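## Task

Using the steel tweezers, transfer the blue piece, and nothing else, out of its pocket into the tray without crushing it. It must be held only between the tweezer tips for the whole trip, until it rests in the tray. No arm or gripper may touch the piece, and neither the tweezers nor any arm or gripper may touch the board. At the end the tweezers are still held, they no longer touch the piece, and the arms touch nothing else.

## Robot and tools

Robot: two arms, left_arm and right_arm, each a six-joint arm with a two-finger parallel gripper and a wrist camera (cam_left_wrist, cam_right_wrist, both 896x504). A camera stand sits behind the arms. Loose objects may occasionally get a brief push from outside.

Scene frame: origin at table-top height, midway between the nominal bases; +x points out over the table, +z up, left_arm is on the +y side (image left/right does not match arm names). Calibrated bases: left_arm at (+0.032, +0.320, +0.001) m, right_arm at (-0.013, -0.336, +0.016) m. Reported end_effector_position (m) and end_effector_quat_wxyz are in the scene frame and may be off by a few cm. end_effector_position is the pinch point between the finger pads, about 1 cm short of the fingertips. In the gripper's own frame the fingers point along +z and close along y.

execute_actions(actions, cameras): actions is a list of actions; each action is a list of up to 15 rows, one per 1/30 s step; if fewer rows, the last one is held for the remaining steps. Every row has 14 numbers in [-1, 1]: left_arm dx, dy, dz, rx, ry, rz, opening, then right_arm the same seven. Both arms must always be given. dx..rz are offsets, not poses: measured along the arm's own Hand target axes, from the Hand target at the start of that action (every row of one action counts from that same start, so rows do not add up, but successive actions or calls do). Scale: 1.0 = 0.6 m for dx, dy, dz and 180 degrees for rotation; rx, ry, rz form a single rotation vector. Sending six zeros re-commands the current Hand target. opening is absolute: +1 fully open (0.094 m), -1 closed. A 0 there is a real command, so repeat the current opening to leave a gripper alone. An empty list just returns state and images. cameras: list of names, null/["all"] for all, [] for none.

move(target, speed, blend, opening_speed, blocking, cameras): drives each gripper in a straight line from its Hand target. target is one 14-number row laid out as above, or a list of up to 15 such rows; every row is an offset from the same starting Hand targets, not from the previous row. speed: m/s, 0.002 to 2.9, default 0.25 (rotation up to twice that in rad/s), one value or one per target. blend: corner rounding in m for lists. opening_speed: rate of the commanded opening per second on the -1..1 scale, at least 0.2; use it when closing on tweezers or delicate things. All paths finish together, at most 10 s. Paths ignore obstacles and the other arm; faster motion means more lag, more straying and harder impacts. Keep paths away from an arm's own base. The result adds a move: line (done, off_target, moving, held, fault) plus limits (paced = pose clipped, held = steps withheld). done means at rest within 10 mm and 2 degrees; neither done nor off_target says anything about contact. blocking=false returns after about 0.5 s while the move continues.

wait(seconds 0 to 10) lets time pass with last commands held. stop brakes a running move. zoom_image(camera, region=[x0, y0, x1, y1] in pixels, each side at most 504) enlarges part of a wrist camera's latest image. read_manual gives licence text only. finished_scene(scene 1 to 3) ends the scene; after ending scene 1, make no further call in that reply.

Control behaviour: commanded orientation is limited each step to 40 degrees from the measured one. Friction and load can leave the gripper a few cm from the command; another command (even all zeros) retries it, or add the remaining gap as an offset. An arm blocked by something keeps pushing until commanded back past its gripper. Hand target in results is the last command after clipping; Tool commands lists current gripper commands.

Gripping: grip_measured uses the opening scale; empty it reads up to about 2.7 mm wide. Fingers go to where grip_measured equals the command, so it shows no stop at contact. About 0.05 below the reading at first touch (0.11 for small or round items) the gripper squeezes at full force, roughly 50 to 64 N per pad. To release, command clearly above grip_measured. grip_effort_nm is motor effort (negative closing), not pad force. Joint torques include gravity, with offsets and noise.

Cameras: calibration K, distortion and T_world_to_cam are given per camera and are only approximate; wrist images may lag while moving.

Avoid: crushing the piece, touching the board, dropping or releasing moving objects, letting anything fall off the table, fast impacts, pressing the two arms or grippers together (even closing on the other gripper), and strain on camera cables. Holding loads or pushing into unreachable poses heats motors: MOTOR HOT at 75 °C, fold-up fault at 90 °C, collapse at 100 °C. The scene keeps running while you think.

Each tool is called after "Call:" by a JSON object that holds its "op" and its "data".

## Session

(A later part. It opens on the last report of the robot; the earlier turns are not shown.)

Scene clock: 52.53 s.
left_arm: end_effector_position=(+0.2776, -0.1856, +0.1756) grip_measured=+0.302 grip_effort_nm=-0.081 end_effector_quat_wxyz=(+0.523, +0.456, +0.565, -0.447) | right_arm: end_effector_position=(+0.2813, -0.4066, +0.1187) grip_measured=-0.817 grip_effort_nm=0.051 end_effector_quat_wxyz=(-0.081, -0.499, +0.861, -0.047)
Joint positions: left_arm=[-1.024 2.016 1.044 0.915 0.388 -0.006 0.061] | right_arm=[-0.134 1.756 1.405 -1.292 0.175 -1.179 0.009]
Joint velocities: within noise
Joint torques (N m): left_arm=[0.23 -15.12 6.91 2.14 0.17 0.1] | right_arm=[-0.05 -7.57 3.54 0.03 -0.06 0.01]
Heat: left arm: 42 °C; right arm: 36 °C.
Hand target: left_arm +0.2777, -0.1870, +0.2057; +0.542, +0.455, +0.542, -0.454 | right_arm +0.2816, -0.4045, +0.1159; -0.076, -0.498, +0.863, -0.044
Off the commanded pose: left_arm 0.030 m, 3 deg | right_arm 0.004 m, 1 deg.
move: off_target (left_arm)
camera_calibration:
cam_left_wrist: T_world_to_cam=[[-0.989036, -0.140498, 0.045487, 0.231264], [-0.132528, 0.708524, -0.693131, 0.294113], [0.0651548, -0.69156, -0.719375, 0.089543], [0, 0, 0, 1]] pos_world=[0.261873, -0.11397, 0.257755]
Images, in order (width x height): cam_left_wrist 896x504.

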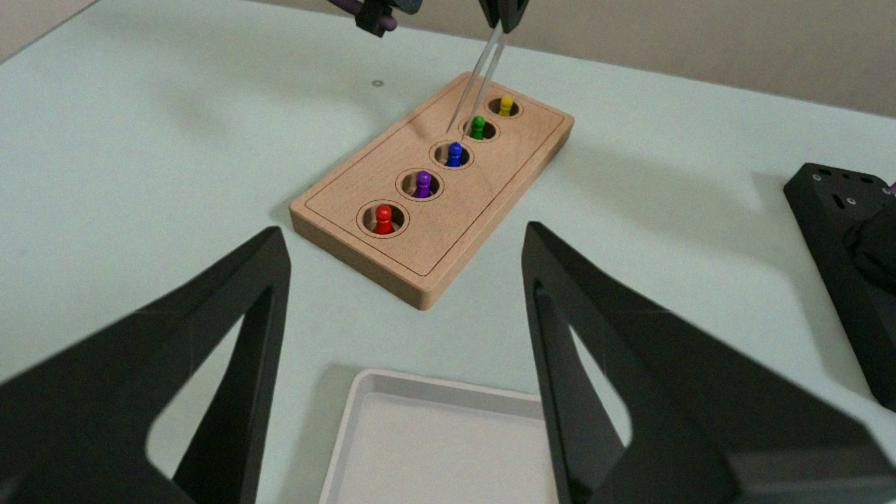

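Call:
{"op": "move", "data": {"target": [0,0,0,0,0,0,0.3,-0.006,0.0043,0.0042,0,0,0,-0.815], "speed": 0.05, "cameras": ["cam_left_wrist"]}}

Call:
{"op": "zoom_image", "data": {"camera": "cam_left_wrist", "region": [390, 90, 510, 210]}}

Scene clock: 55.03 s.
left_arm: end_effector_position=(+0.2776, -0.1856, +0.1755) grip_measured=+0.302 grip_effort_nm=-0.076 end_effector_quat_wxyz=(+0.523, +0.456, +0.565, -0.447) | right_arm: end_effector_position=(+0.2800, -0.4053, +0.1151) grip_measured=-0.817 grip_effort_nm=0.056 end_effector_quat_wxyz=(-0.083, -0.498, +0.862, -0.046)
Joint positions: left_arm=[-1.024 2.016 1.044 0.914 0.388 -0.005 0.061] | right_arm=[-0.13 1.756 1.39 -1.282 0.175 -1.171 0.009]
Joint velocities: within noise
Joint torques (N m): left_arm=[0.34 -15.13 6.89 2.17 0.16 0.1] | right_arm=[0.66 -7.73 3.47 0.01 -0.07 0.06]
Heat: left arm: 42 °C; right arm: 36 °C.
Hand target: left_arm +0.2777, -0.1870, +0.2057; +0.542, +0.455, +0.542, -0.454 | right_arm +0.2809, -0.4005, +0.1128; -0.076, -0.498, +0.863, -0.044
Off the commanded pose: left_arm 0.030 m, 4 deg | right_arm 0.005 m, 1 deg.
move: off_target (left_arm)
camera_calibration:
cam_left_wrist: T_world_to_cam=[[-0.989036, -0.140528, 0.0453869, 0.231277], [-0.132526, 0.709015, -0.692629, 0.294041], [0.0651537, -0.69105, -0.719865, 0.0895864], [0, 0, 0, 1]] pos_world=[0.261873, -0.11407, 0.257655]
Images, in order (width x height): cam_left_wrist 896x504.

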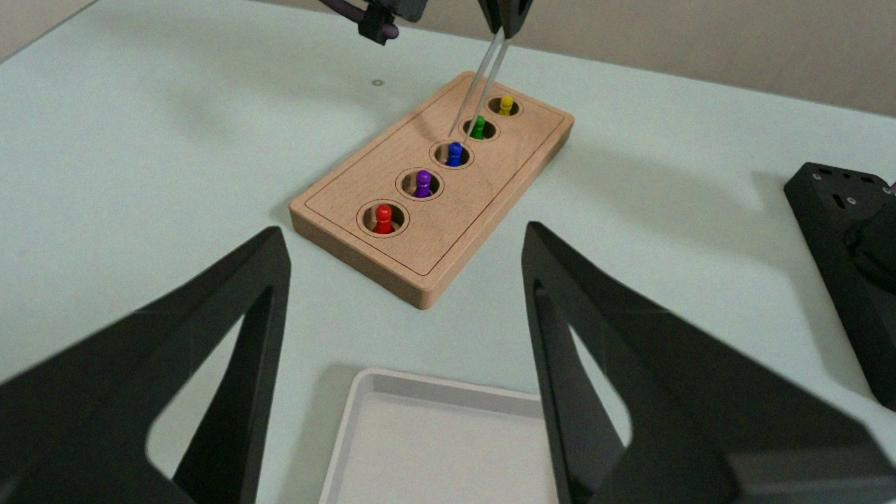

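Scaled by 4.200 from the camera's 896x504 image, which has a finer 1280x720 frame.

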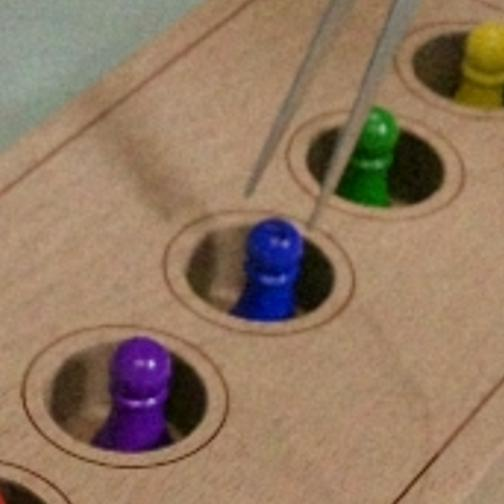

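Call:
{"op": "move", "data": {"target": [0,0,0,0,0,0,0.3,-0.0045,0.0022,0,0,0,0,-0.815], "speed": 0.05, "cameras": ["cam_left_wrist"]}}

Call:
{"op": "zoom_image", "data": {"camera": "cam_left_wrist", "region": [390, 90, 510, 210]}}

Scene clock: 56.40 s.
left_arm: end_effector_position=(+0.2776, -0.1856, +0.1754) grip_measured=+0.302 grip_effort_nm=-0.071 end_effector_quat_wxyz=(+0.523, +0.456, +0.565, -0.447) | right_arm: end_effector_position=(+0.2808, -0.4025, +0.1150) grip_measured=-0.817 grip_effort_nm=0.051 end_effector_quat_wxyz=(-0.082, -0.498, +0.862, -0.047)
Joint positions: left_arm=[-1.024 2.016 1.044 0.914 0.388 -0.005 0.061] | right_arm=[-0.121 1.756 1.39 -1.281 0.175 -1.161 0.009]
Joint velocities: within noise
Joint torques (N m): left_arm=[0.24 -15.04 7.02 2.16 0.16 0.06] | right_arm=[0.68 -7.73 3.36 0.03 -0.08 0.05]
Heat: left arm: 42 °C; right arm: 36 °C.
Hand target: left_arm +0.2777, -0.1870, +0.2056; +0.541, +0.455, +0.542, -0.454 | right_arm +0.2810, -0.3976, +0.1123; -0.076, -0.498, +0.863, -0.044
Off the commanded pose: left_arm 0.030 m, 4 deg | right_arm 0.006 m, 1 deg.
move: off_target (left_arm)
camera_calibration:
cam_left_wrist: T_world_to_cam=[[-0.989015, -0.140626, 0.0455479, 0.231224], [-0.132731, 0.709242, -0.692357, 0.293982], [0.0650588, -0.690797, -0.720116, 0.0896328], [0, 0, 0, 1]] pos_world=[0.261873, -0.11407, 0.257555]
Images, in order (width x height): cam_left_wrist 896x504.

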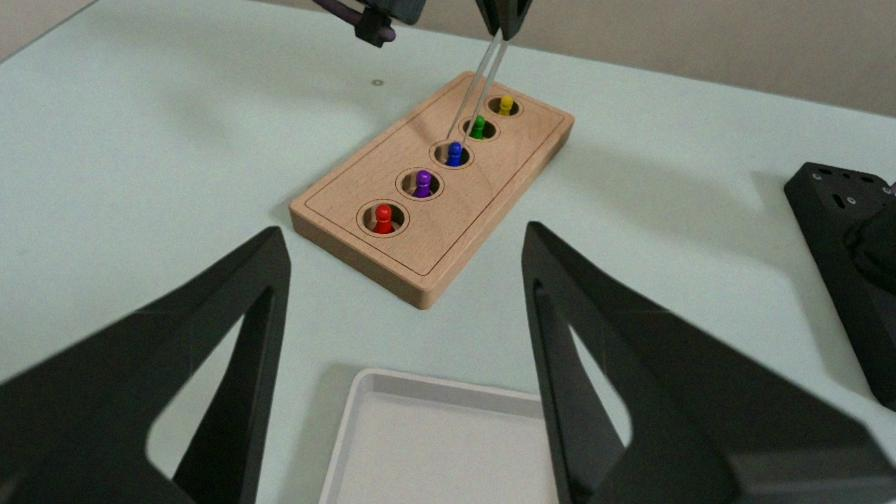

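Scaled by 4.200 from the camera's 896x504 image, which has a finer 1280x720 frame.

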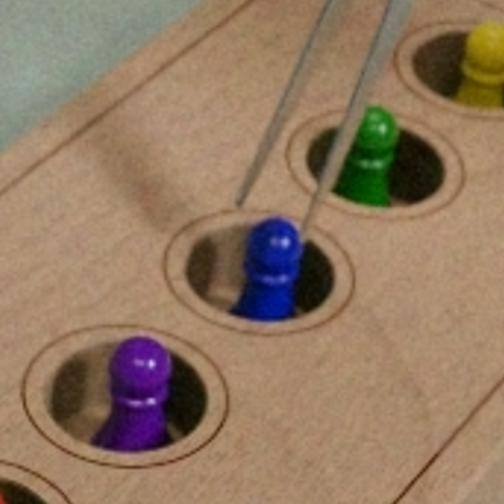

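Call:
{"op": "move", "data": {"target": [0.06,0,0,0,-0.1667,0,0.3,0,0,0,0,0,0,-0.815], "speed": 0.15, "cameras": ["cam_left_wrist"]}}

Call:
{"op": "zoom_image", "data": {"camera": "cam_left_wrist", "region": [400, 160, 520, 280]}}

Scene clock: 59.07 s.
left_arm: end_effector_position=(+0.2786, -0.1858, +0.1613) grip_measured=+0.302 grip_effort_nm=-0.081 end_effector_quat_wxyz=(+0.600, +0.393, +0.475, -0.509) | right_arm: end_effector_position=(+0.2808, -0.4024, +0.1150) grip_measured=-0.817 grip_effort_nm=0.056 end_effector_quat_wxyz=(-0.082, -0.498, +0.862, -0.047)
Joint positions: left_arm=[-1.024 2.31 1.047 1.524 0.383 -0.113 0.061] | right_arm=[-0.12 1.756 1.39 -1.281 0.175 -1.16 0.009]
Joint velocities: within noise
Joint torques (N m): left_arm=[-0.23 -10.84 5.37 2.64 -0.11 -0.04] | right_arm=[0.66 -7.73 3.34 0.02 -0.08 0.05]
Heat: left arm: 42 °C; right arm: 36 °C.
Hand target: left_arm +0.2778, -0.1870, +0.1698; +0.663, +0.322, +0.383, -0.557 | right_arm +0.2810, -0.3975, +0.1123; -0.076, -0.498, +0.863, -0.044
Off the commanded pose: left_arm 0.008 m, 16 deg | right_arm 0.006 m, 1 deg.
joint sent to its limit (left arm) — joint 4 (wrist pitch), upper limit. The joint targets are off in orientation, not in position.
move: off_target (left_arm)
camera_calibration:
cam_left_wrist: T_world_to_cam=[[-0.991891, -0.125943, 0.0170481, 0.241027], [-0.0761373, 0.481442, -0.873165, 0.255574], [0.101761, -0.867382, -0.487127, -0.00133875], [0, 0, 0, 1]] pos_world=[0.258667, -0.0938499, 0.218397]
Images, in order (width x height): cam_left_wrist 896x504.

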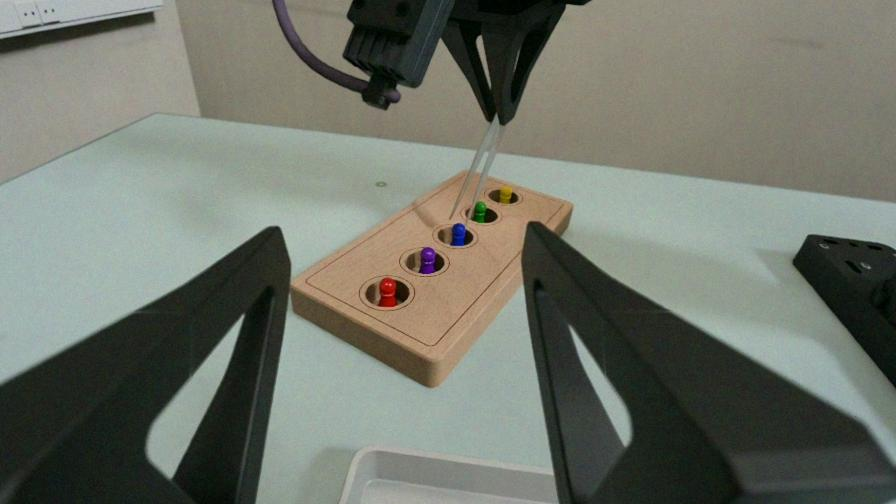

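Scaled by 4.200 from the camera's 896x504 image, which has a finer 1280x720 frame.

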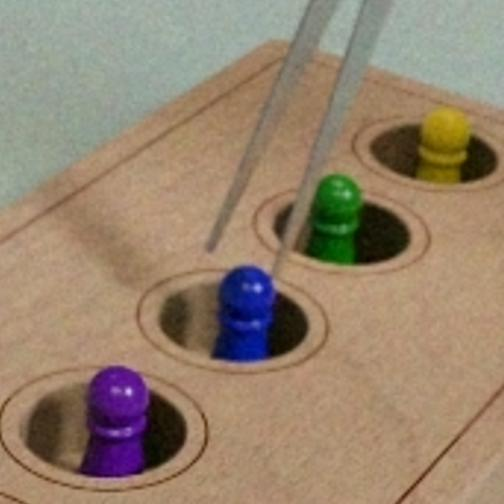

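Call:
{"op": "move", "data": {"target": [0,0,0,0,0,0,0.3,-0.0022,0.003,0.003,0,0,0,-0.815], "speed": 0.05, "cameras": ["cam_left_wrist"]}}

Call:
{"op": "zoom_image", "data": {"camera": "cam_left_wrist", "region": [415, 190, 505, 280]}}

Scene clock: 61.57 s.
left_arm: end_effector_position=(+0.2786, -0.1858, +0.1613) grip_measured=+0.302 grip_effort_nm=-0.076 end_effector_quat_wxyz=(+0.600, +0.393, +0.475, -0.509) | right_arm: end_effector_position=(+0.2791, -0.4007, +0.1117) grip_measured=-0.817 grip_effort_nm=0.056 end_effector_quat_wxyz=(-0.085, -0.498, +0.862, -0.046)
Joint positions: left_arm=[-1.024 2.31 1.047 1.524 0.383 -0.113 0.061] | right_arm=[-0.115 1.756 1.376 -1.274 0.175 -1.155 0.009]
Joint velocities: within noise
Joint torques (N m): left_arm=[-0.25 -10.86 5.34 2.63 -0.09 -0.05] | right_arm=[0.66 -7.99 3.47 0.04 -0.08 0.05]
Heat: left arm: 42 °C; right arm: 36 °C.
Hand target: left_arm +0.2778, -0.1870, +0.1698; +0.663, +0.322, +0.383, -0.557 | right_arm +0.2800, -0.3958, +0.1103; -0.076, -0.498, +0.863, -0.044
Off the commanded pose: left_arm 0.009 m, 16 deg | right_arm 0.005 m, 1 deg.
joint sent to its limit (left arm) — joint 4 (wrist pitch), upper limit. The joint targets are off in orientation, not in position.
move: off_target (left_arm)
camera_calibration:
cam_left_wrist: T_world_to_cam=[[-0.991891, -0.125943, 0.0170481, 0.241027], [-0.0761373, 0.481442, -0.873165, 0.255574], [0.101761, -0.867382, -0.487127, -0.00133875], [0, 0, 0, 1]] pos_world=[0.258667, -0.0938499, 0.218397]
Images, in order (width x height): cam_left_wrist 896x504.

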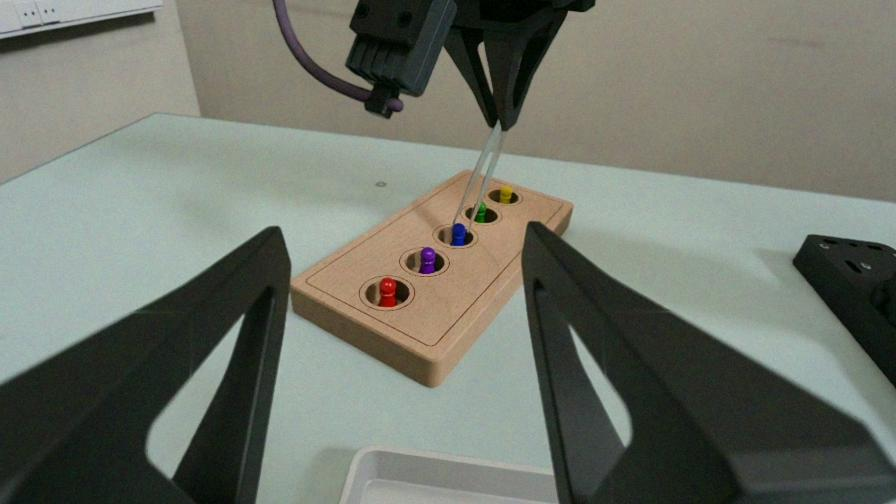

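Scaled by 5.600 from the camera's 896x504 image, which has a finer 1280x720 frame.

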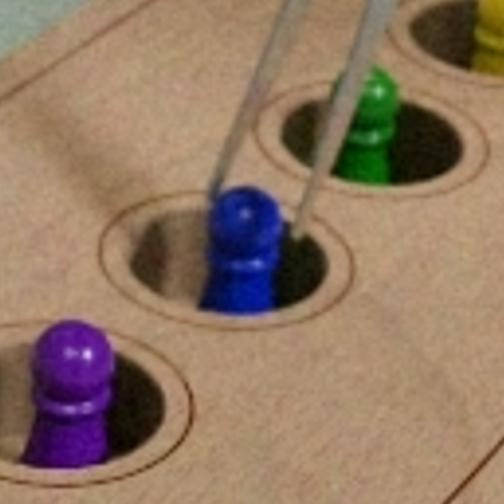

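Call:
{"op": "move", "data": {"target": [-0.052,0,0.03,0,0.1667,0,0.3,0,0,0,0,0,0,-0.815], "speed": 0.15, "cameras": ["cam_left_wrist"]}}

Call:
{"op": "zoom_image", "data": {"camera": "cam_left_wrist", "region": [410, 100, 500, 190]}}

Scene clock: 64.67 s.
left_arm: end_effector_position=(+0.2776, -0.1856, +0.1756) grip_measured=+0.302 grip_effort_nm=-0.076 end_effector_quat_wxyz=(+0.523, +0.456, +0.565, -0.447) | right_arm: end_effector_position=(+0.2793, -0.4007, +0.1117) grip_measured=-0.817 grip_effort_nm=0.056 end_effector_quat_wxyz=(-0.084, -0.498, +0.862, -0.046)
Joint positions: left_arm=[-1.024 2.016 1.044 0.915 0.388 -0.006 0.061] | right_arm=[-0.115 1.756 1.376 -1.273 0.175 -1.155 0.009]
Joint velocities: within noise
Joint torques (N m): left_arm=[0.2 -15.12 6.97 2.14 0.19 0.06] | right_arm=[0.66 -7.99 3.47 0.01 -0.09 0.04]
Heat: left arm: 41 °C; right arm: 36 °C.
Hand target: left_arm +0.2778, -0.1870, +0.2058; +0.542, +0.455, +0.542, -0.454 | right_arm +0.2800, -0.3958, +0.1103; -0.076, -0.498, +0.863, -0.044
Off the commanded pose: left_arm 0.030 m, 3 deg | right_arm 0.005 m, 1 deg.
move: off_target (left_arm)
camera_calibration:
cam_left_wrist: T_world_to_cam=[[-0.989036, -0.140498, 0.045487, 0.231264], [-0.132528, 0.708524, -0.693131, 0.294113], [0.0651548, -0.69156, -0.719375, 0.089543], [0, 0, 0, 1]] pos_world=[0.261873, -0.11397, 0.257755]
Images, in order (width x height): cam_left_wrist 896x504.

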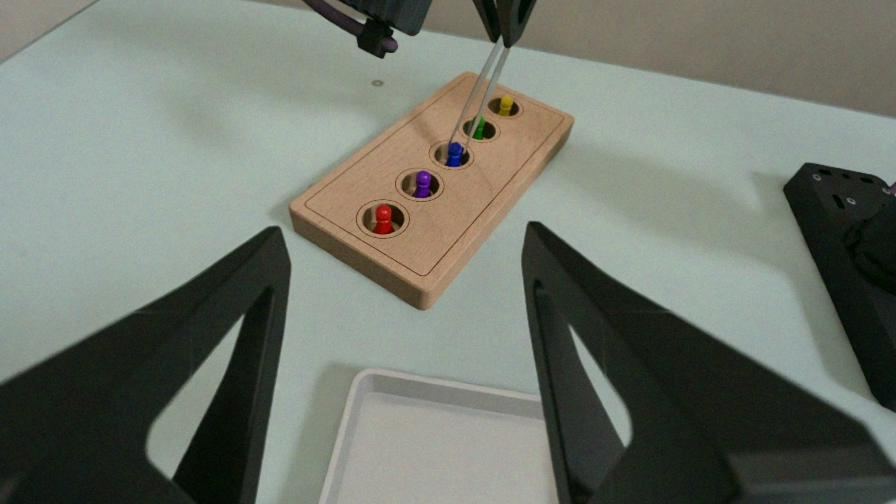

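Scaled by 5.600 from the camera's 896x504 image, which has a finer 1280x720 frame.

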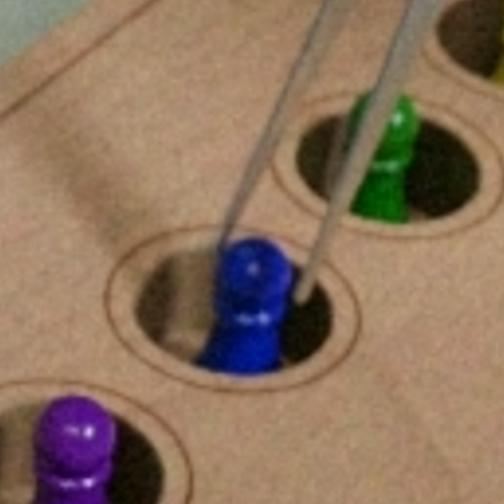

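Call:
{"op": "move", "data": {"target": [0,0,0,0,0,0,0.3,-0.0006,-0.0022,0.0033,0,0,0,-0.815], "speed": 0.05, "cameras": ["cam_left_wrist"]}}

Call:
{"op": "zoom_image", "data": {"camera": "cam_left_wrist", "region": [410, 100, 500, 190]}}

Scene clock: 66.63 s.
left_arm: end_effector_position=(+0.2776, -0.1856, +0.1755) grip_measured=+0.302 grip_effort_nm=-0.076 end_effector_quat_wxyz=(+0.523, +0.456, +0.565, -0.447) | right_arm: end_effector_position=(+0.2809, -0.4009, +0.1116) grip_measured=-0.817 grip_effort_nm=0.046 end_effector_quat_wxyz=(-0.082, -0.497, +0.862, -0.048)
Joint positions: left_arm=[-1.024 2.016 1.044 0.914 0.388 -0.005 0.061] | right_arm=[-0.115 1.756 1.376 -1.267 0.175 -1.155 0.009]
Joint velocities: within noise
Joint torques (N m): left_arm=[0.23 -15.06 6.95 2.16 0.16 0.09] | right_arm=[0.51 -7.57 3.36 0.05 -0.08 0.02]
Heat: left arm: 42 °C; right arm: 36 °C.
Hand target: left_arm +0.2778, -0.1870, +0.2058; +0.542, +0.455, +0.542, -0.454 | right_arm +0.2811, -0.3964, +0.1083; -0.076, -0.498, +0.863, -0.044
Off the commanded pose: left_arm 0.030 m, 4 deg | right_arm 0.006 m, 1 deg.
move: off_target (left_arm)
camera_calibration:
cam_left_wrist: T_world_to_cam=[[-0.989036, -0.140528, 0.0453869, 0.231277], [-0.132526, 0.709015, -0.692629, 0.294041], [0.0651537, -0.69105, -0.719865, 0.0895864], [0, 0, 0, 1]] pos_world=[0.261873, -0.11407, 0.257655]
Images, in order (width x height): cam_left_wrist 896x504.

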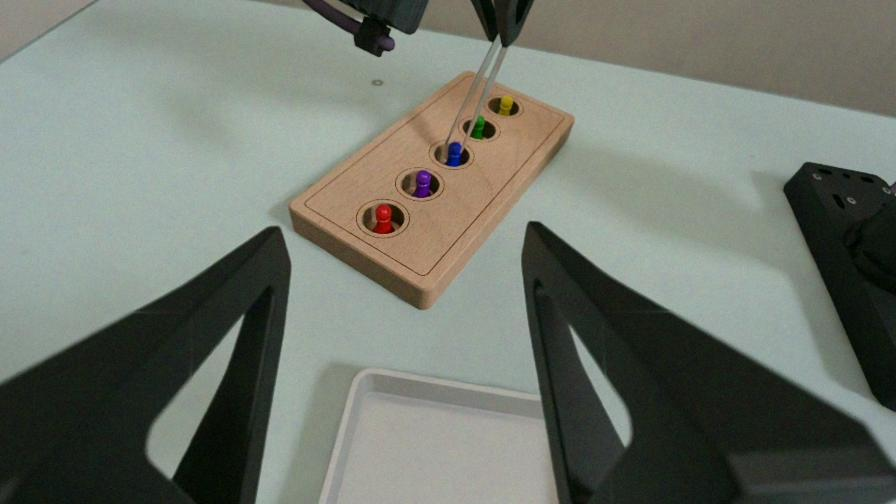

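Scaled by 5.600 from the camera's 896x504 image, which has a finer 1280x720 frame.

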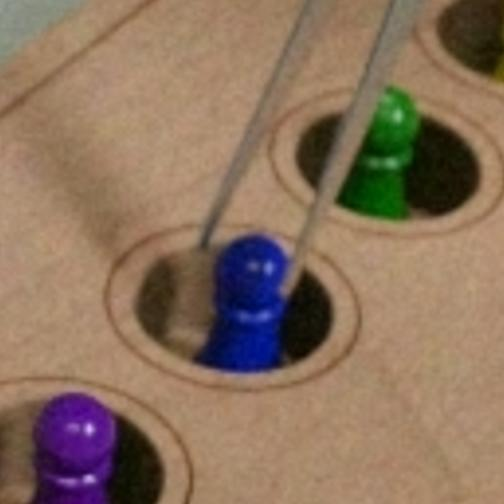

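Call:
{"op": "move", "data": {"target": [0,0,0,0,0,0,0.3,-0.0006,0,0.0041,0,0,0,-0.815], "speed": 0.05, "cameras": ["cam_left_wrist"]}}

Call:
{"op": "zoom_image", "data": {"camera": "cam_left_wrist", "region": [410, 100, 500, 190]}}

Scene clock: 68.40 s.
left_arm: end_effector_position=(+0.2776, -0.1856, +0.1754) grip_measured=+0.302 grip_effort_nm=-0.081 end_effector_quat_wxyz=(+0.523, +0.456, +0.565, -0.447) | right_arm: end_effector_position=(+0.2805, -0.4009, +0.1091) grip_measured=-0.817 grip_effort_nm=0.051 end_effector_quat_wxyz=(-0.082, -0.497, +0.862, -0.048)
Joint positions: left_arm=[-1.024 2.016 1.044 0.914 0.388 -0.005 0.061] | right_arm=[-0.115 1.756 1.367 -1.257 0.175 -1.155 0.009]
Joint velocities: within noise
Joint torques (N m): left_arm=[0.2 -15.23 6.99 2.14 0.18 0.12] | right_arm=[0.49 -7.46 3.47 0.01 -0.08 0.02]
Heat: left arm: 42 °C; right arm: 37 °C.
Hand target: left_arm +0.2778, -0.1870, +0.2057; +0.541, +0.455, +0.542, -0.454 | right_arm +0.2811, -0.3965, +0.1058; -0.076, -0.498, +0.863, -0.044
Off the commanded pose: left_arm 0.030 m, 4 deg | right_arm 0.005 m, 1 deg.
move: off_target (left_arm)
camera_calibration:
cam_left_wrist: T_world_to_cam=[[-0.989015, -0.140626, 0.0455479, 0.231224], [-0.132731, 0.709242, -0.692357, 0.293982], [0.0650588, -0.690797, -0.720116, 0.0896328], [0, 0, 0, 1]] pos_world=[0.261873, -0.11407, 0.257555]
Images, in order (width x height): cam_left_wrist 896x504.

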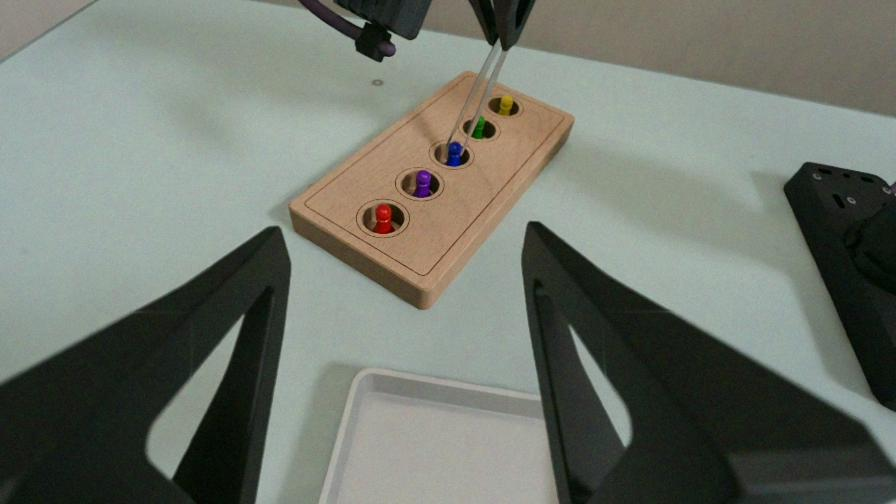

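Scaled by 5.600 from the camera's 896x504 image, which has a finer 1280x720 frame.

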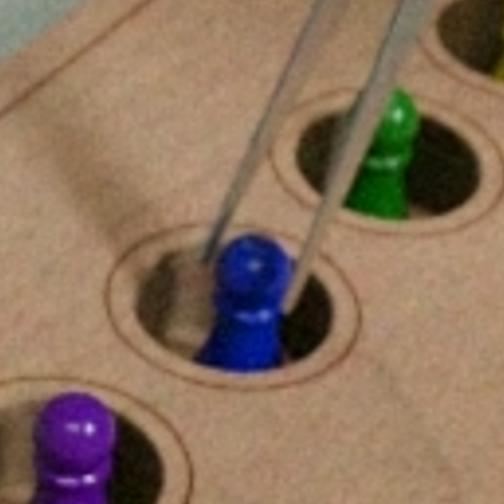

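Call:
{"op": "move", "data": {"target": [0,0,0,0,0,0,0.3,-0.0022,0,0.0041,0,0,0,-0.815], "speed": 0.05, "cameras": ["cam_left_wrist"]}}

Call:
{"op": "zoom_image", "data": {"camera": "cam_left_wrist", "region": [410, 100, 500, 190]}}

Scene clock: 69.60 s.
left_arm: end_effector_position=(+0.2776, -0.1856, +0.1754) grip_measured=+0.302 grip_effort_nm=-0.081 end_effector_quat_wxyz=(+0.523, +0.456, +0.565, -0.447) | right_arm: end_effector_position=(+0.2807, -0.4009, +0.1073) grip_measured=-0.817 grip_effort_nm=0.046 end_effector_quat_wxyz=(-0.081, -0.497, +0.863, -0.048)
Joint positions: left_arm=[-1.024 2.016 1.044 0.914 0.388 -0.005 0.061] | right_arm=[-0.115 1.756 1.359 -1.248 0.175 -1.155 0.009]
Joint velocities: within noise
Joint torques (N m): left_arm=[0.24 -15.1 6.95 2.14 0.18 0.07] | right_arm=[0.73 -7.23 3.48 0.02 -0.08 0.03]
Heat: left arm: 42 °C; right arm: 37 °C.
Hand target: left_arm +0.2778, -0.1870, +0.2057; +0.541, +0.455, +0.542, -0.454 | right_arm +0.2816, -0.3958, +0.1032; -0.076, -0.498, +0.863, -0.044
Off the commanded pose: left_arm 0.030 m, 4 deg | right_arm 0.007 m, 1 deg.
move: off_target (left_arm)
camera_calibration:
cam_left_wrist: T_world_to_cam=[[-0.989015, -0.140626, 0.0455479, 0.231224], [-0.132731, 0.709242, -0.692357, 0.293982], [0.0650588, -0.690797, -0.720116, 0.0896328], [0, 0, 0, 1]] pos_world=[0.261873, -0.11407, 0.257555]
Images, in order (width x height): cam_left_wrist 896x504.

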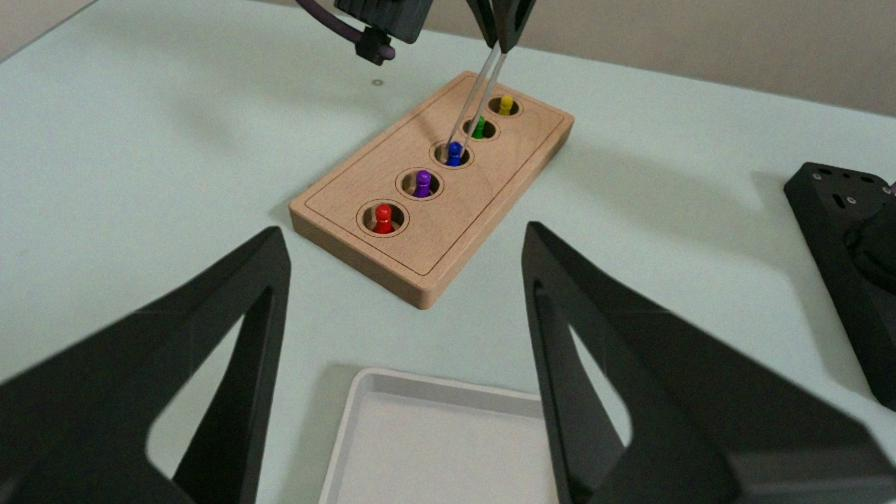

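Scaled by 5.600 from the camera's 896x504 image, which has a finer 1280x720 frame.

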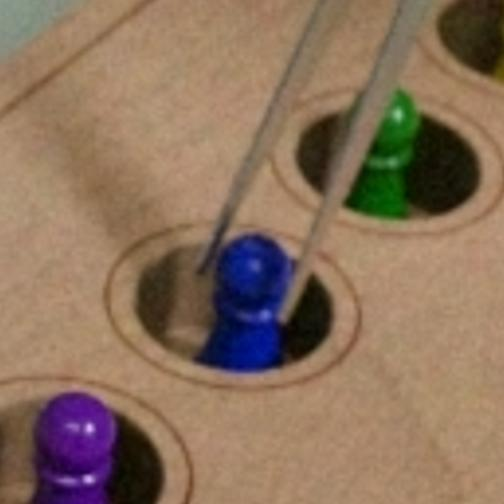

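Call:
{"op": "move", "data": {"target": [0.06,0,0,0,-0.1667,0,0.3,0,0,0,0,0,0,-0.815], "speed": 0.15, "cameras": ["cam_left_wrist"]}}

Call:
{"op": "zoom_image", "data": {"camera": "cam_left_wrist", "region": [415, 190, 505, 280]}}

Scene clock: 79.33 s.
left_arm: end_effector_position=(+0.2786, -0.1858, +0.1613) grip_measured=+0.302 grip_effort_nm=-0.076 end_effector_quat_wxyz=(+0.600, +0.393, +0.475, -0.509) | right_arm: end_effector_position=(+0.2810, -0.4009, +0.1073) grip_measured=-0.817 grip_effort_nm=0.056 end_effector_quat_wxyz=(-0.081, -0.497, +0.863, -0.049)
Joint positions: left_arm=[-1.024 2.31 1.047 1.524 0.383 -0.113 0.061] | right_arm=[-0.115 1.756 1.359 -1.246 0.175 -1.154 0.009]
Joint velocities: within noise
Joint torques (N m): left_arm=[-0.32 -10.91 5.45 2.65 -0.08 -0.06] | right_arm=[0.72 -7.23 3.48 0.04 -0.08 0.04]
Heat: left arm: 42 °C; right arm: 37 °C.
Hand target: left_arm +0.2778, -0.1869, +0.1698; +0.663, +0.322, +0.383, -0.557 | right_arm +0.2816, -0.3958, +0.1032; -0.076, -0.498, +0.863, -0.044
Off the commanded pose: left_arm 0.009 m, 16 deg | right_arm 0.007 m, 1 deg.
joint sent to its limit (left arm) — joint 4 (wrist pitch), upper limit. The joint targets are off in orientation, not in position.
move: off_target (left_arm)
camera_calibration:
cam_left_wrist: T_world_to_cam=[[-0.991891, -0.125943, 0.0170481, 0.241027], [-0.0761373, 0.481442, -0.873165, 0.255574], [0.101761, -0.867382, -0.487127, -0.00133875], [0, 0, 0, 1]] pos_world=[0.258667, -0.0938499, 0.218397]
Images, in order (width x height): cam_left_wrist 896x504.

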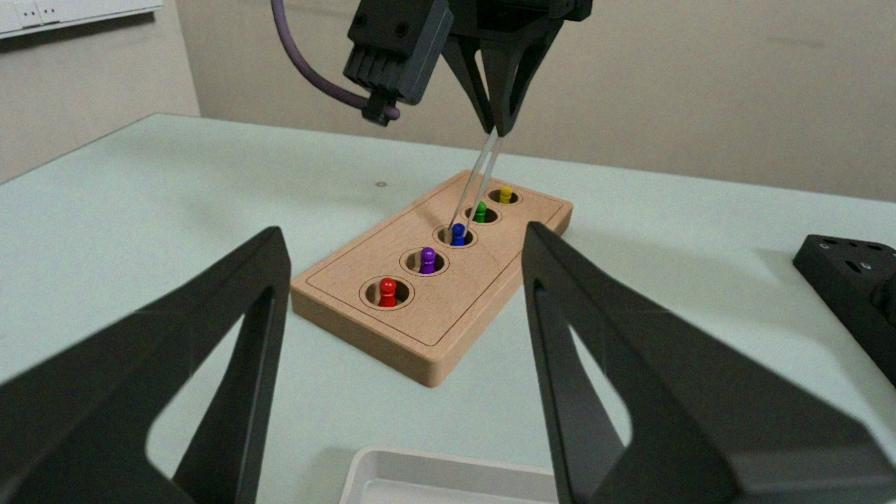

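Scaled by 5.600 from the camera's 896x504 image, which has a finer 1280x720 frame.

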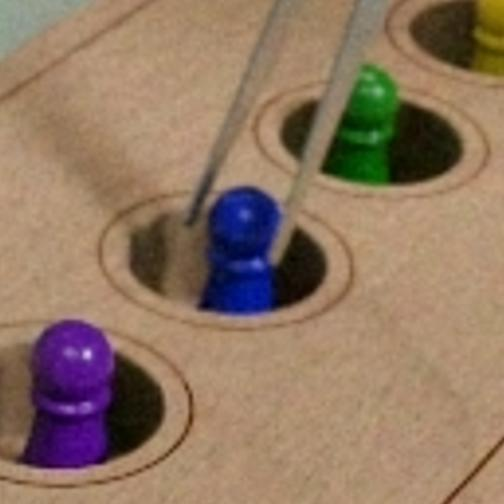

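Call:
{"op": "move", "data": {"target": [0,0,0,0,0,0,0.3,-0.0002,0,0.0045,0,0,0,-0.815], "speed": 0.05, "cameras": ["cam_left_wrist"]}}

Call:
{"op": "zoom_image", "data": {"camera": "cam_left_wrist", "region": [415, 190, 505, 280]}}

Scene clock: 81.30 s.
left_arm: end_effector_position=(+0.2786, -0.1858, +0.1613) grip_measured=+0.302 grip_effort_nm=-0.076 end_effector_quat_wxyz=(+0.600, +0.393, +0.475, -0.509) | right_arm: end_effector_position=(+0.2807, -0.4009, +0.1049) grip_measured=-0.817 grip_effort_nm=0.061 end_effector_quat_wxyz=(-0.080, -0.497, +0.863, -0.049)
Joint positions: left_arm=[-1.024 2.31 1.047 1.524 0.383 -0.113 0.061] | right_arm=[-0.115 1.756 1.35 -1.237 0.175 -1.154 0.009]
Joint velocities: within noise
Joint torques (N m): left_arm=[-0.31 -10.85 5.45 2.59 -0.1 -0.03] | right_arm=[0.62 -7.13 3.47 0.01 -0.08 0.03]
Heat: left arm: 42 °C; right arm: 37 °C.
Hand target: left_arm +0.2778, -0.1869, +0.1698; +0.663, +0.322, +0.383, -0.557 | right_arm +0.2813, -0.3961, +0.1005; -0.076, -0.498, +0.863, -0.044
Off the commanded pose: left_arm 0.009 m, 16 deg | right_arm 0.007 m, 1 deg.
joint sent to its limit (left arm) — joint 4 (wrist pitch), upper limit. The joint targets are off in orientation, not in position.
move: off_target (left_arm)
camera_calibration:
cam_left_wrist: T_world_to_cam=[[-0.991891, -0.125943, 0.0170481, 0.241027], [-0.0761373, 0.481442, -0.873165, 0.255574], [0.101761, -0.867382, -0.487127, -0.00133875], [0, 0, 0, 1]] pos_world=[0.258667, -0.0938499, 0.218397]
Images, in order (width x height): cam_left_wrist 896x504.

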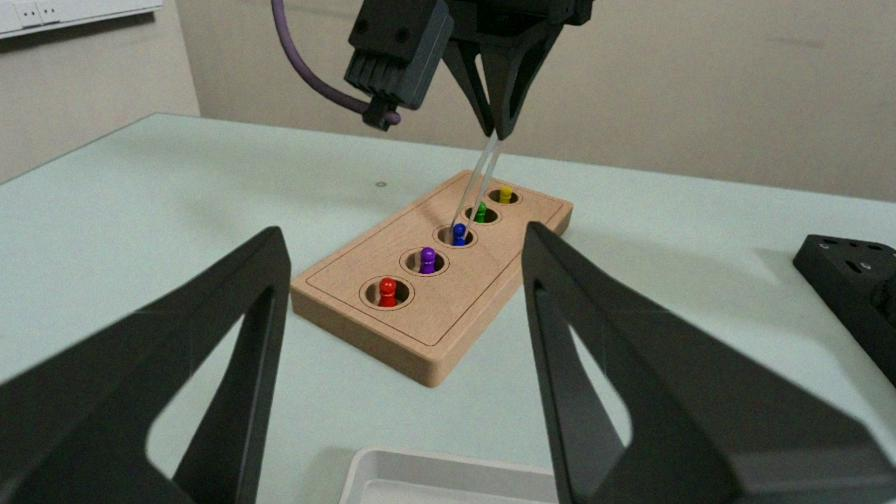

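Scaled by 5.600 from the camera's 896x504 image, which has a finer 1280x720 frame.

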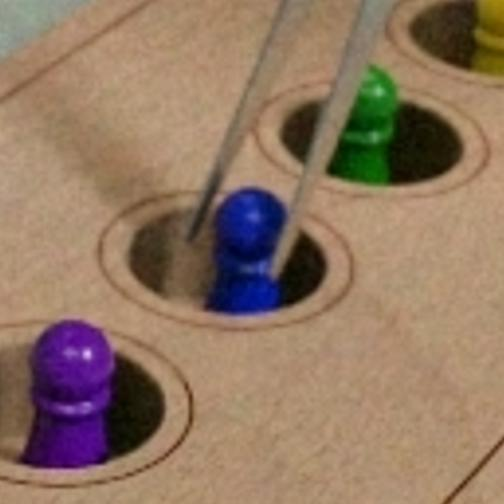

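Call:
{"op": "move", "data": {"target": [0,0,0,0,0,0,0.3,0,0.003,0,0,0,0,-0.815], "speed": 0.05, "cameras": ["cam_left_wrist"]}}

Call:
{"op": "zoom_image", "data": {"camera": "cam_left_wrist", "region": [415, 190, 505, 280]}}

Scene clock: 83.00 s.
left_arm: end_effector_position=(+0.2786, -0.1858, +0.1613) grip_measured=+0.302 grip_effort_nm=-0.076 end_effector_quat_wxyz=(+0.600, +0.393, +0.475, -0.509) | right_arm: end_effector_position=(+0.2791, -0.4007, +0.1032) grip_measured=-0.817 grip_effort_nm=0.046 end_effector_quat_wxyz=(-0.083, -0.497, +0.863, -0.047)
Joint positions: left_arm=[-1.024 2.31 1.047 1.524 0.383 -0.113 0.061] | right_arm=[-0.115 1.756 1.342 -1.235 0.175 -1.153 0.009]
Joint velocities: within noise
Joint torques (N m): left_arm=[-0.21 -10.86 5.46 2.62 -0.09 -0.05] | right_arm=[0.84 -7.57 3.45 0.02 -0.09 0.05]
Heat: left arm: 42 °C; right arm: 37 °C.
Hand target: left_arm +0.2778, -0.1869, +0.1698; +0.663, +0.322, +0.383, -0.557 | right_arm +0.2798, -0.3952, +0.1005; -0.076, -0.498, +0.863, -0.044
Off the commanded pose: left_arm 0.009 m, 16 deg | right_arm 0.006 m, 1 deg.
joint sent to its limit (left arm) — joint 4 (wrist pitch), upper limit. The joint targets are off in orientation, not in position.
move: off_target (left_arm)
camera_calibration:
cam_left_wrist: T_world_to_cam=[[-0.991891, -0.125943, 0.0170481, 0.241027], [-0.0761373, 0.481442, -0.873165, 0.255574], [0.101761, -0.867382, -0.487127, -0.00133875], [0, 0, 0, 1]] pos_world=[0.258667, -0.0938499, 0.218397]
Images, in order (width x height): cam_left_wrist 896x504.

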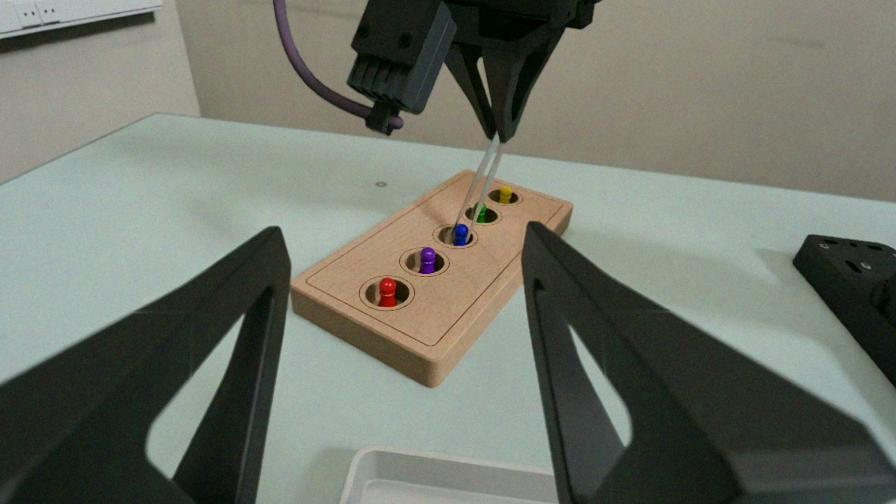

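Scaled by 5.600 from the camera's 896x504 image, which has a finer 1280x720 frame.

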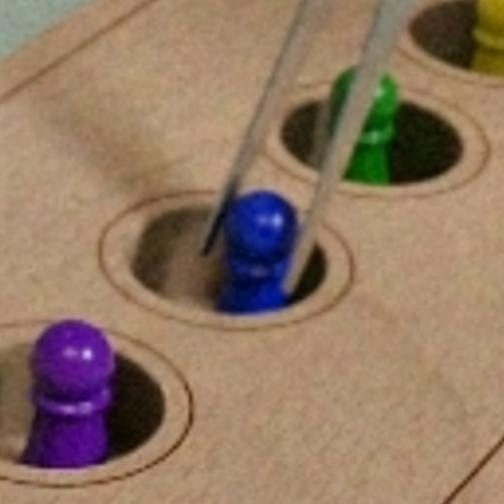

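Call:
{"op": "move", "data": {"target": [0,0,0,0,0,0,0.3,0.0009,0,-0.0057,0,0,0,-0.815], "speed": 0.05, "cameras": ["cam_left_wrist"]}}

Call:
{"op": "zoom_image", "data": {"camera": "cam_left_wrist", "region": [415, 190, 505, 280]}}

Scene clock: 85.43 s.
left_arm: end_effector_position=(+0.2786, -0.1858, +0.1613) grip_measured=+0.302 grip_effort_nm=-0.071 end_effector_quat_wxyz=(+0.600, +0.393, +0.475, -0.509) | right_arm: end_effector_position=(+0.2791, -0.4007, +0.1032) grip_measured=-0.817 grip_effort_nm=0.056 end_effector_quat_wxyz=(-0.083, -0.497, +0.863, -0.047)
Joint positions: left_arm=[-1.024 2.31 1.047 1.524 0.383 -0.113 0.061] | right_arm=[-0.115 1.756 1.342 -1.235 0.175 -1.153 0.009]
Joint velocities: within noise
Joint torques (N m): left_arm=[-0.31 -10.8 5.42 2.62 -0.07 -0.05] | right_arm=[0.84 -7.75 4.23 -0.14 -0.08 0.04]
Heat: left arm: 42 °C; right arm: 37 °C.
Hand target: left_arm +0.2778, -0.1869, +0.1698; +0.663, +0.322, +0.383, -0.557 | right_arm +0.2798, -0.3951, +0.1039; -0.076, -0.498, +0.863, -0.044
Off the commanded pose: left_arm 0.009 m, 16 deg | right_arm 0.006 m, 1 deg.
joint sent to its limit (left arm) — joint 4 (wrist pitch), upper limit. The joint targets are off in orientation, not in position.
move: off_target (left_arm)
camera_calibration:
cam_left_wrist: T_world_to_cam=[[-0.991891, -0.125943, 0.0170481, 0.241027], [-0.0761373, 0.481442, -0.873165, 0.255574], [0.101761, -0.867382, -0.487127, -0.00133875], [0, 0, 0, 1]] pos_world=[0.258667, -0.0938499, 0.218397]
Images, in order (width x height): cam_left_wrist 896x504.

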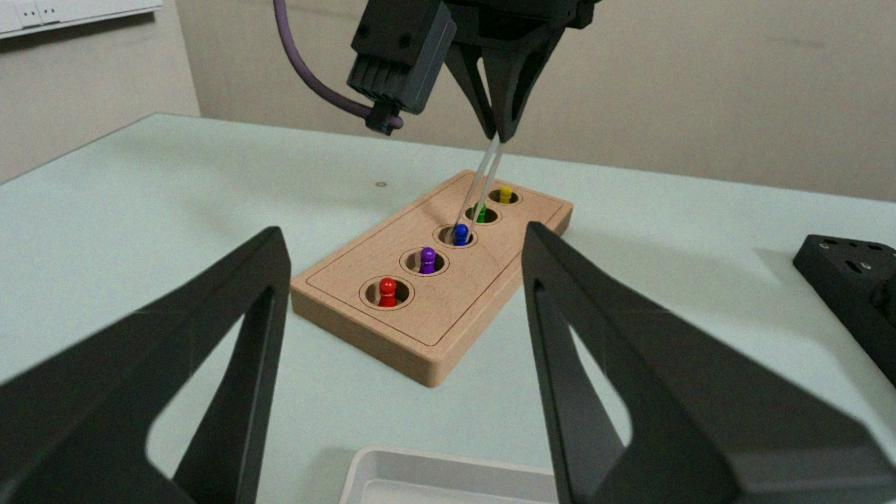

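Scaled by 5.600 from the camera's 896x504 image, which has a finer 1280x720 frame.

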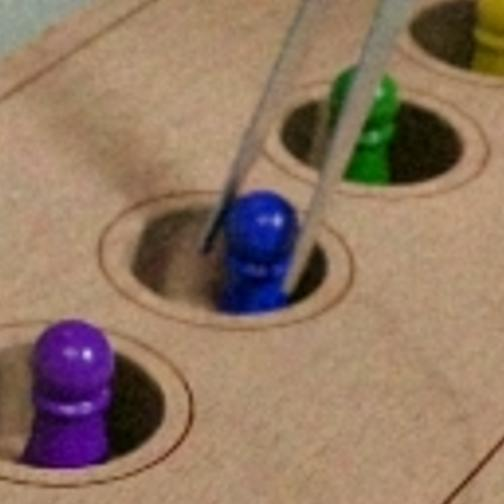

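Call:
{"op": "move", "data": {"target": [0,0,0,0,0,0,0.3,0.0002,0,-0.0016,0,0,0,-0.855], "speed": 0.05, "opening_speed": 0.2, "cameras": ["cam_left_wrist"]}}

Call:
{"op": "zoom_image", "data": {"camera": "cam_left_wrist", "region": [415, 190, 505, 280]}}

Scene clock: 86.73 s.
left_arm: end_effector_position=(+0.2786, -0.1858, +0.1613) grip_measured=+0.302 grip_effort_nm=-0.085 end_effector_quat_wxyz=(+0.600, +0.393, +0.475, -0.509) | right_arm: end_effector_position=(+0.2791, -0.4007, +0.1032) grip_measured=-0.849 grip_effort_nm=-0.349 end_effector_quat_wxyz=(-0.083, -0.496, +0.863, -0.047)
Joint positions: left_arm=[-1.024 2.31 1.047 1.524 0.383 -0.113 0.061] | right_arm=[-0.115 1.756 1.342 -1.235 0.175 -1.153 0.007]
Joint velocities: within noise
Joint torques (N m): left_arm=[-0.36 -10.82 5.41 2.62 -0.09 -0.04] | right_arm=[0.87 -7.8 4.45 -0.18 -0.09 0.04]
Heat: left arm: 41 °C; right arm: 37 °C.
Hand target: left_arm +0.2778, -0.1869, +0.1698; +0.663, +0.322, +0.383, -0.557 | right_arm +0.2798, -0.3951, +0.1049; -0.076, -0.498, +0.863, -0.044
Off the commanded pose: left_arm 0.009 m, 16 deg | right_arm 0.006 m, 1 deg.
joint sent to its limit (left arm) — joint 4 (wrist pitch), upper limit. The joint targets are off in orientation, not in position.
move: off_target (left_arm)
camera_calibration:
cam_left_wrist: T_world_to_cam=[[-0.991891, -0.125943, 0.0170481, 0.241027], [-0.0761373, 0.481442, -0.873165, 0.255574], [0.101761, -0.867382, -0.487127, -0.00133875], [0, 0, 0, 1]] pos_world=[0.258667, -0.0938499, 0.218397]
Images, in order (width x height): cam_left_wrist 896x504.

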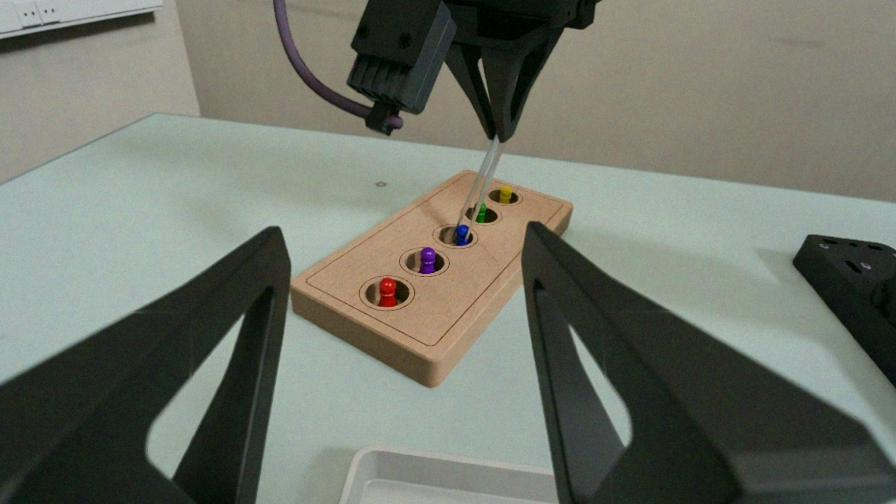

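Scaled by 5.600 from the camera's 896x504 image, which has a finer 1280x720 frame.

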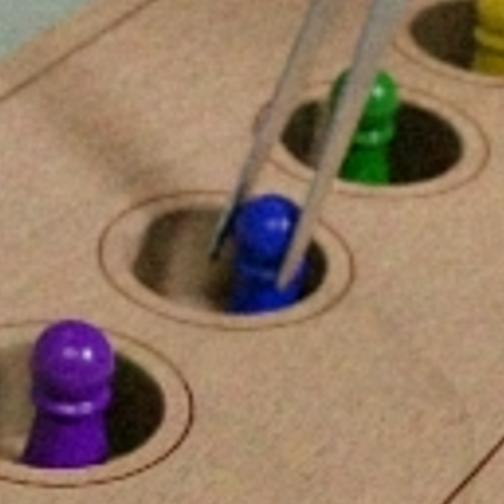

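Call:
{"op": "move", "data": {"target": [0,0,0,0,0,0,0.3,0,0,0,0,0,0,-0.87], "speed": 0.05, "opening_speed": 0.2, "cameras": ["cam_left_wrist"]}}

Call:
{"op": "zoom_image", "data": {"camera": "cam_left_wrist", "region": [425, 195, 495, 265]}}

Scene clock: 90.07 s.
left_arm: end_effector_position=(+0.2786, -0.1858, +0.1613) grip_measured=+0.302 grip_effort_nm=-0.076 end_effector_quat_wxyz=(+0.600, +0.393, +0.475, -0.509) | right_arm: end_effector_position=(+0.2791, -0.4007, +0.1032) grip_measured=-0.862 grip_effort_nm=-0.432 end_effector_quat_wxyz=(-0.083, -0.496, +0.863, -0.047)
Joint positions: left_arm=[-1.024 2.31 1.047 1.524 0.383 -0.113 0.061] | right_arm=[-0.115 1.756 1.342 -1.235 0.175 -1.153 0.006]
Joint velocities: within noise
Joint torques (N m): left_arm=[-0.31 -10.91 5.42 2.61 -0.07 -0.04] | right_arm=[0.85 -7.79 4.45 -0.18 -0.08 0.04]
Heat: left arm: 41 °C; right arm: 37 °C.
Hand target: left_arm +0.2778, -0.1869, +0.1698; +0.663, +0.322, +0.383, -0.557 | right_arm +0.2798, -0.3951, +0.1049; -0.076, -0.498, +0.863, -0.044
Off the commanded pose: left_arm 0.009 m, 16 deg | right_arm 0.006 m, 1 deg.
joint sent to its limit (left arm) — joint 4 (wrist pitch), upper limit. The joint targets are off in orientation, not in position.
move: off_target (left_arm)
camera_calibration:
cam_left_wrist: T_world_to_cam=[[-0.991891, -0.125943, 0.0170481, 0.241027], [-0.0761373, 0.481442, -0.873165, 0.255574], [0.101761, -0.867382, -0.487127, -0.00133875], [0, 0, 0, 1]] pos_world=[0.258667, -0.0938499, 0.218397]
Images, in order (width x height): cam_left_wrist 896x504.

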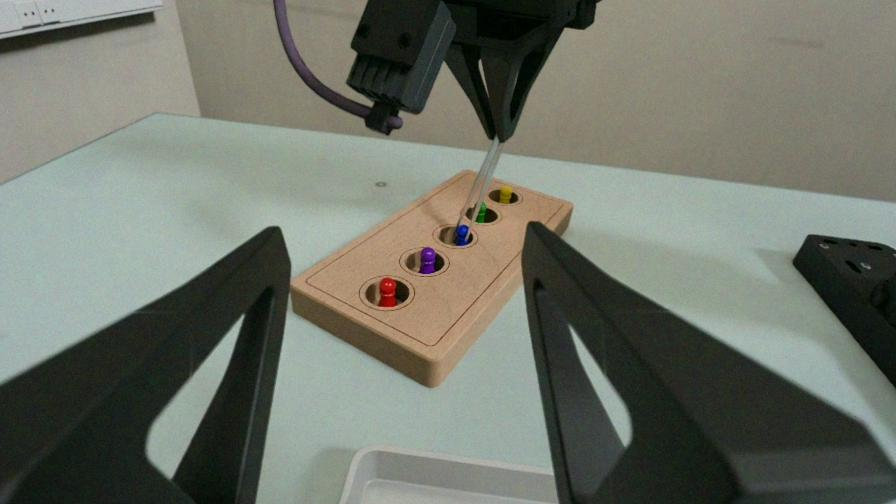

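Scaled by 7.200 from the camera's 896x504 image, which has a finer 1280x720 frame.

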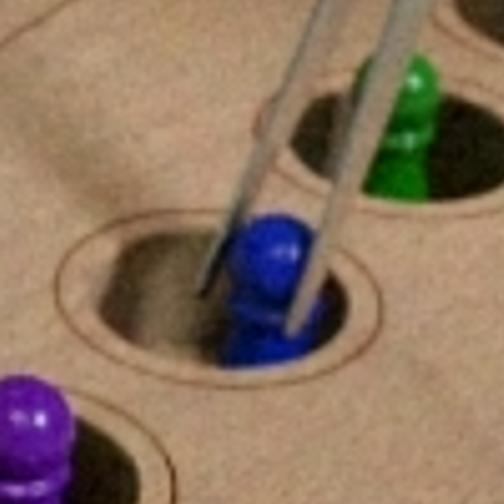

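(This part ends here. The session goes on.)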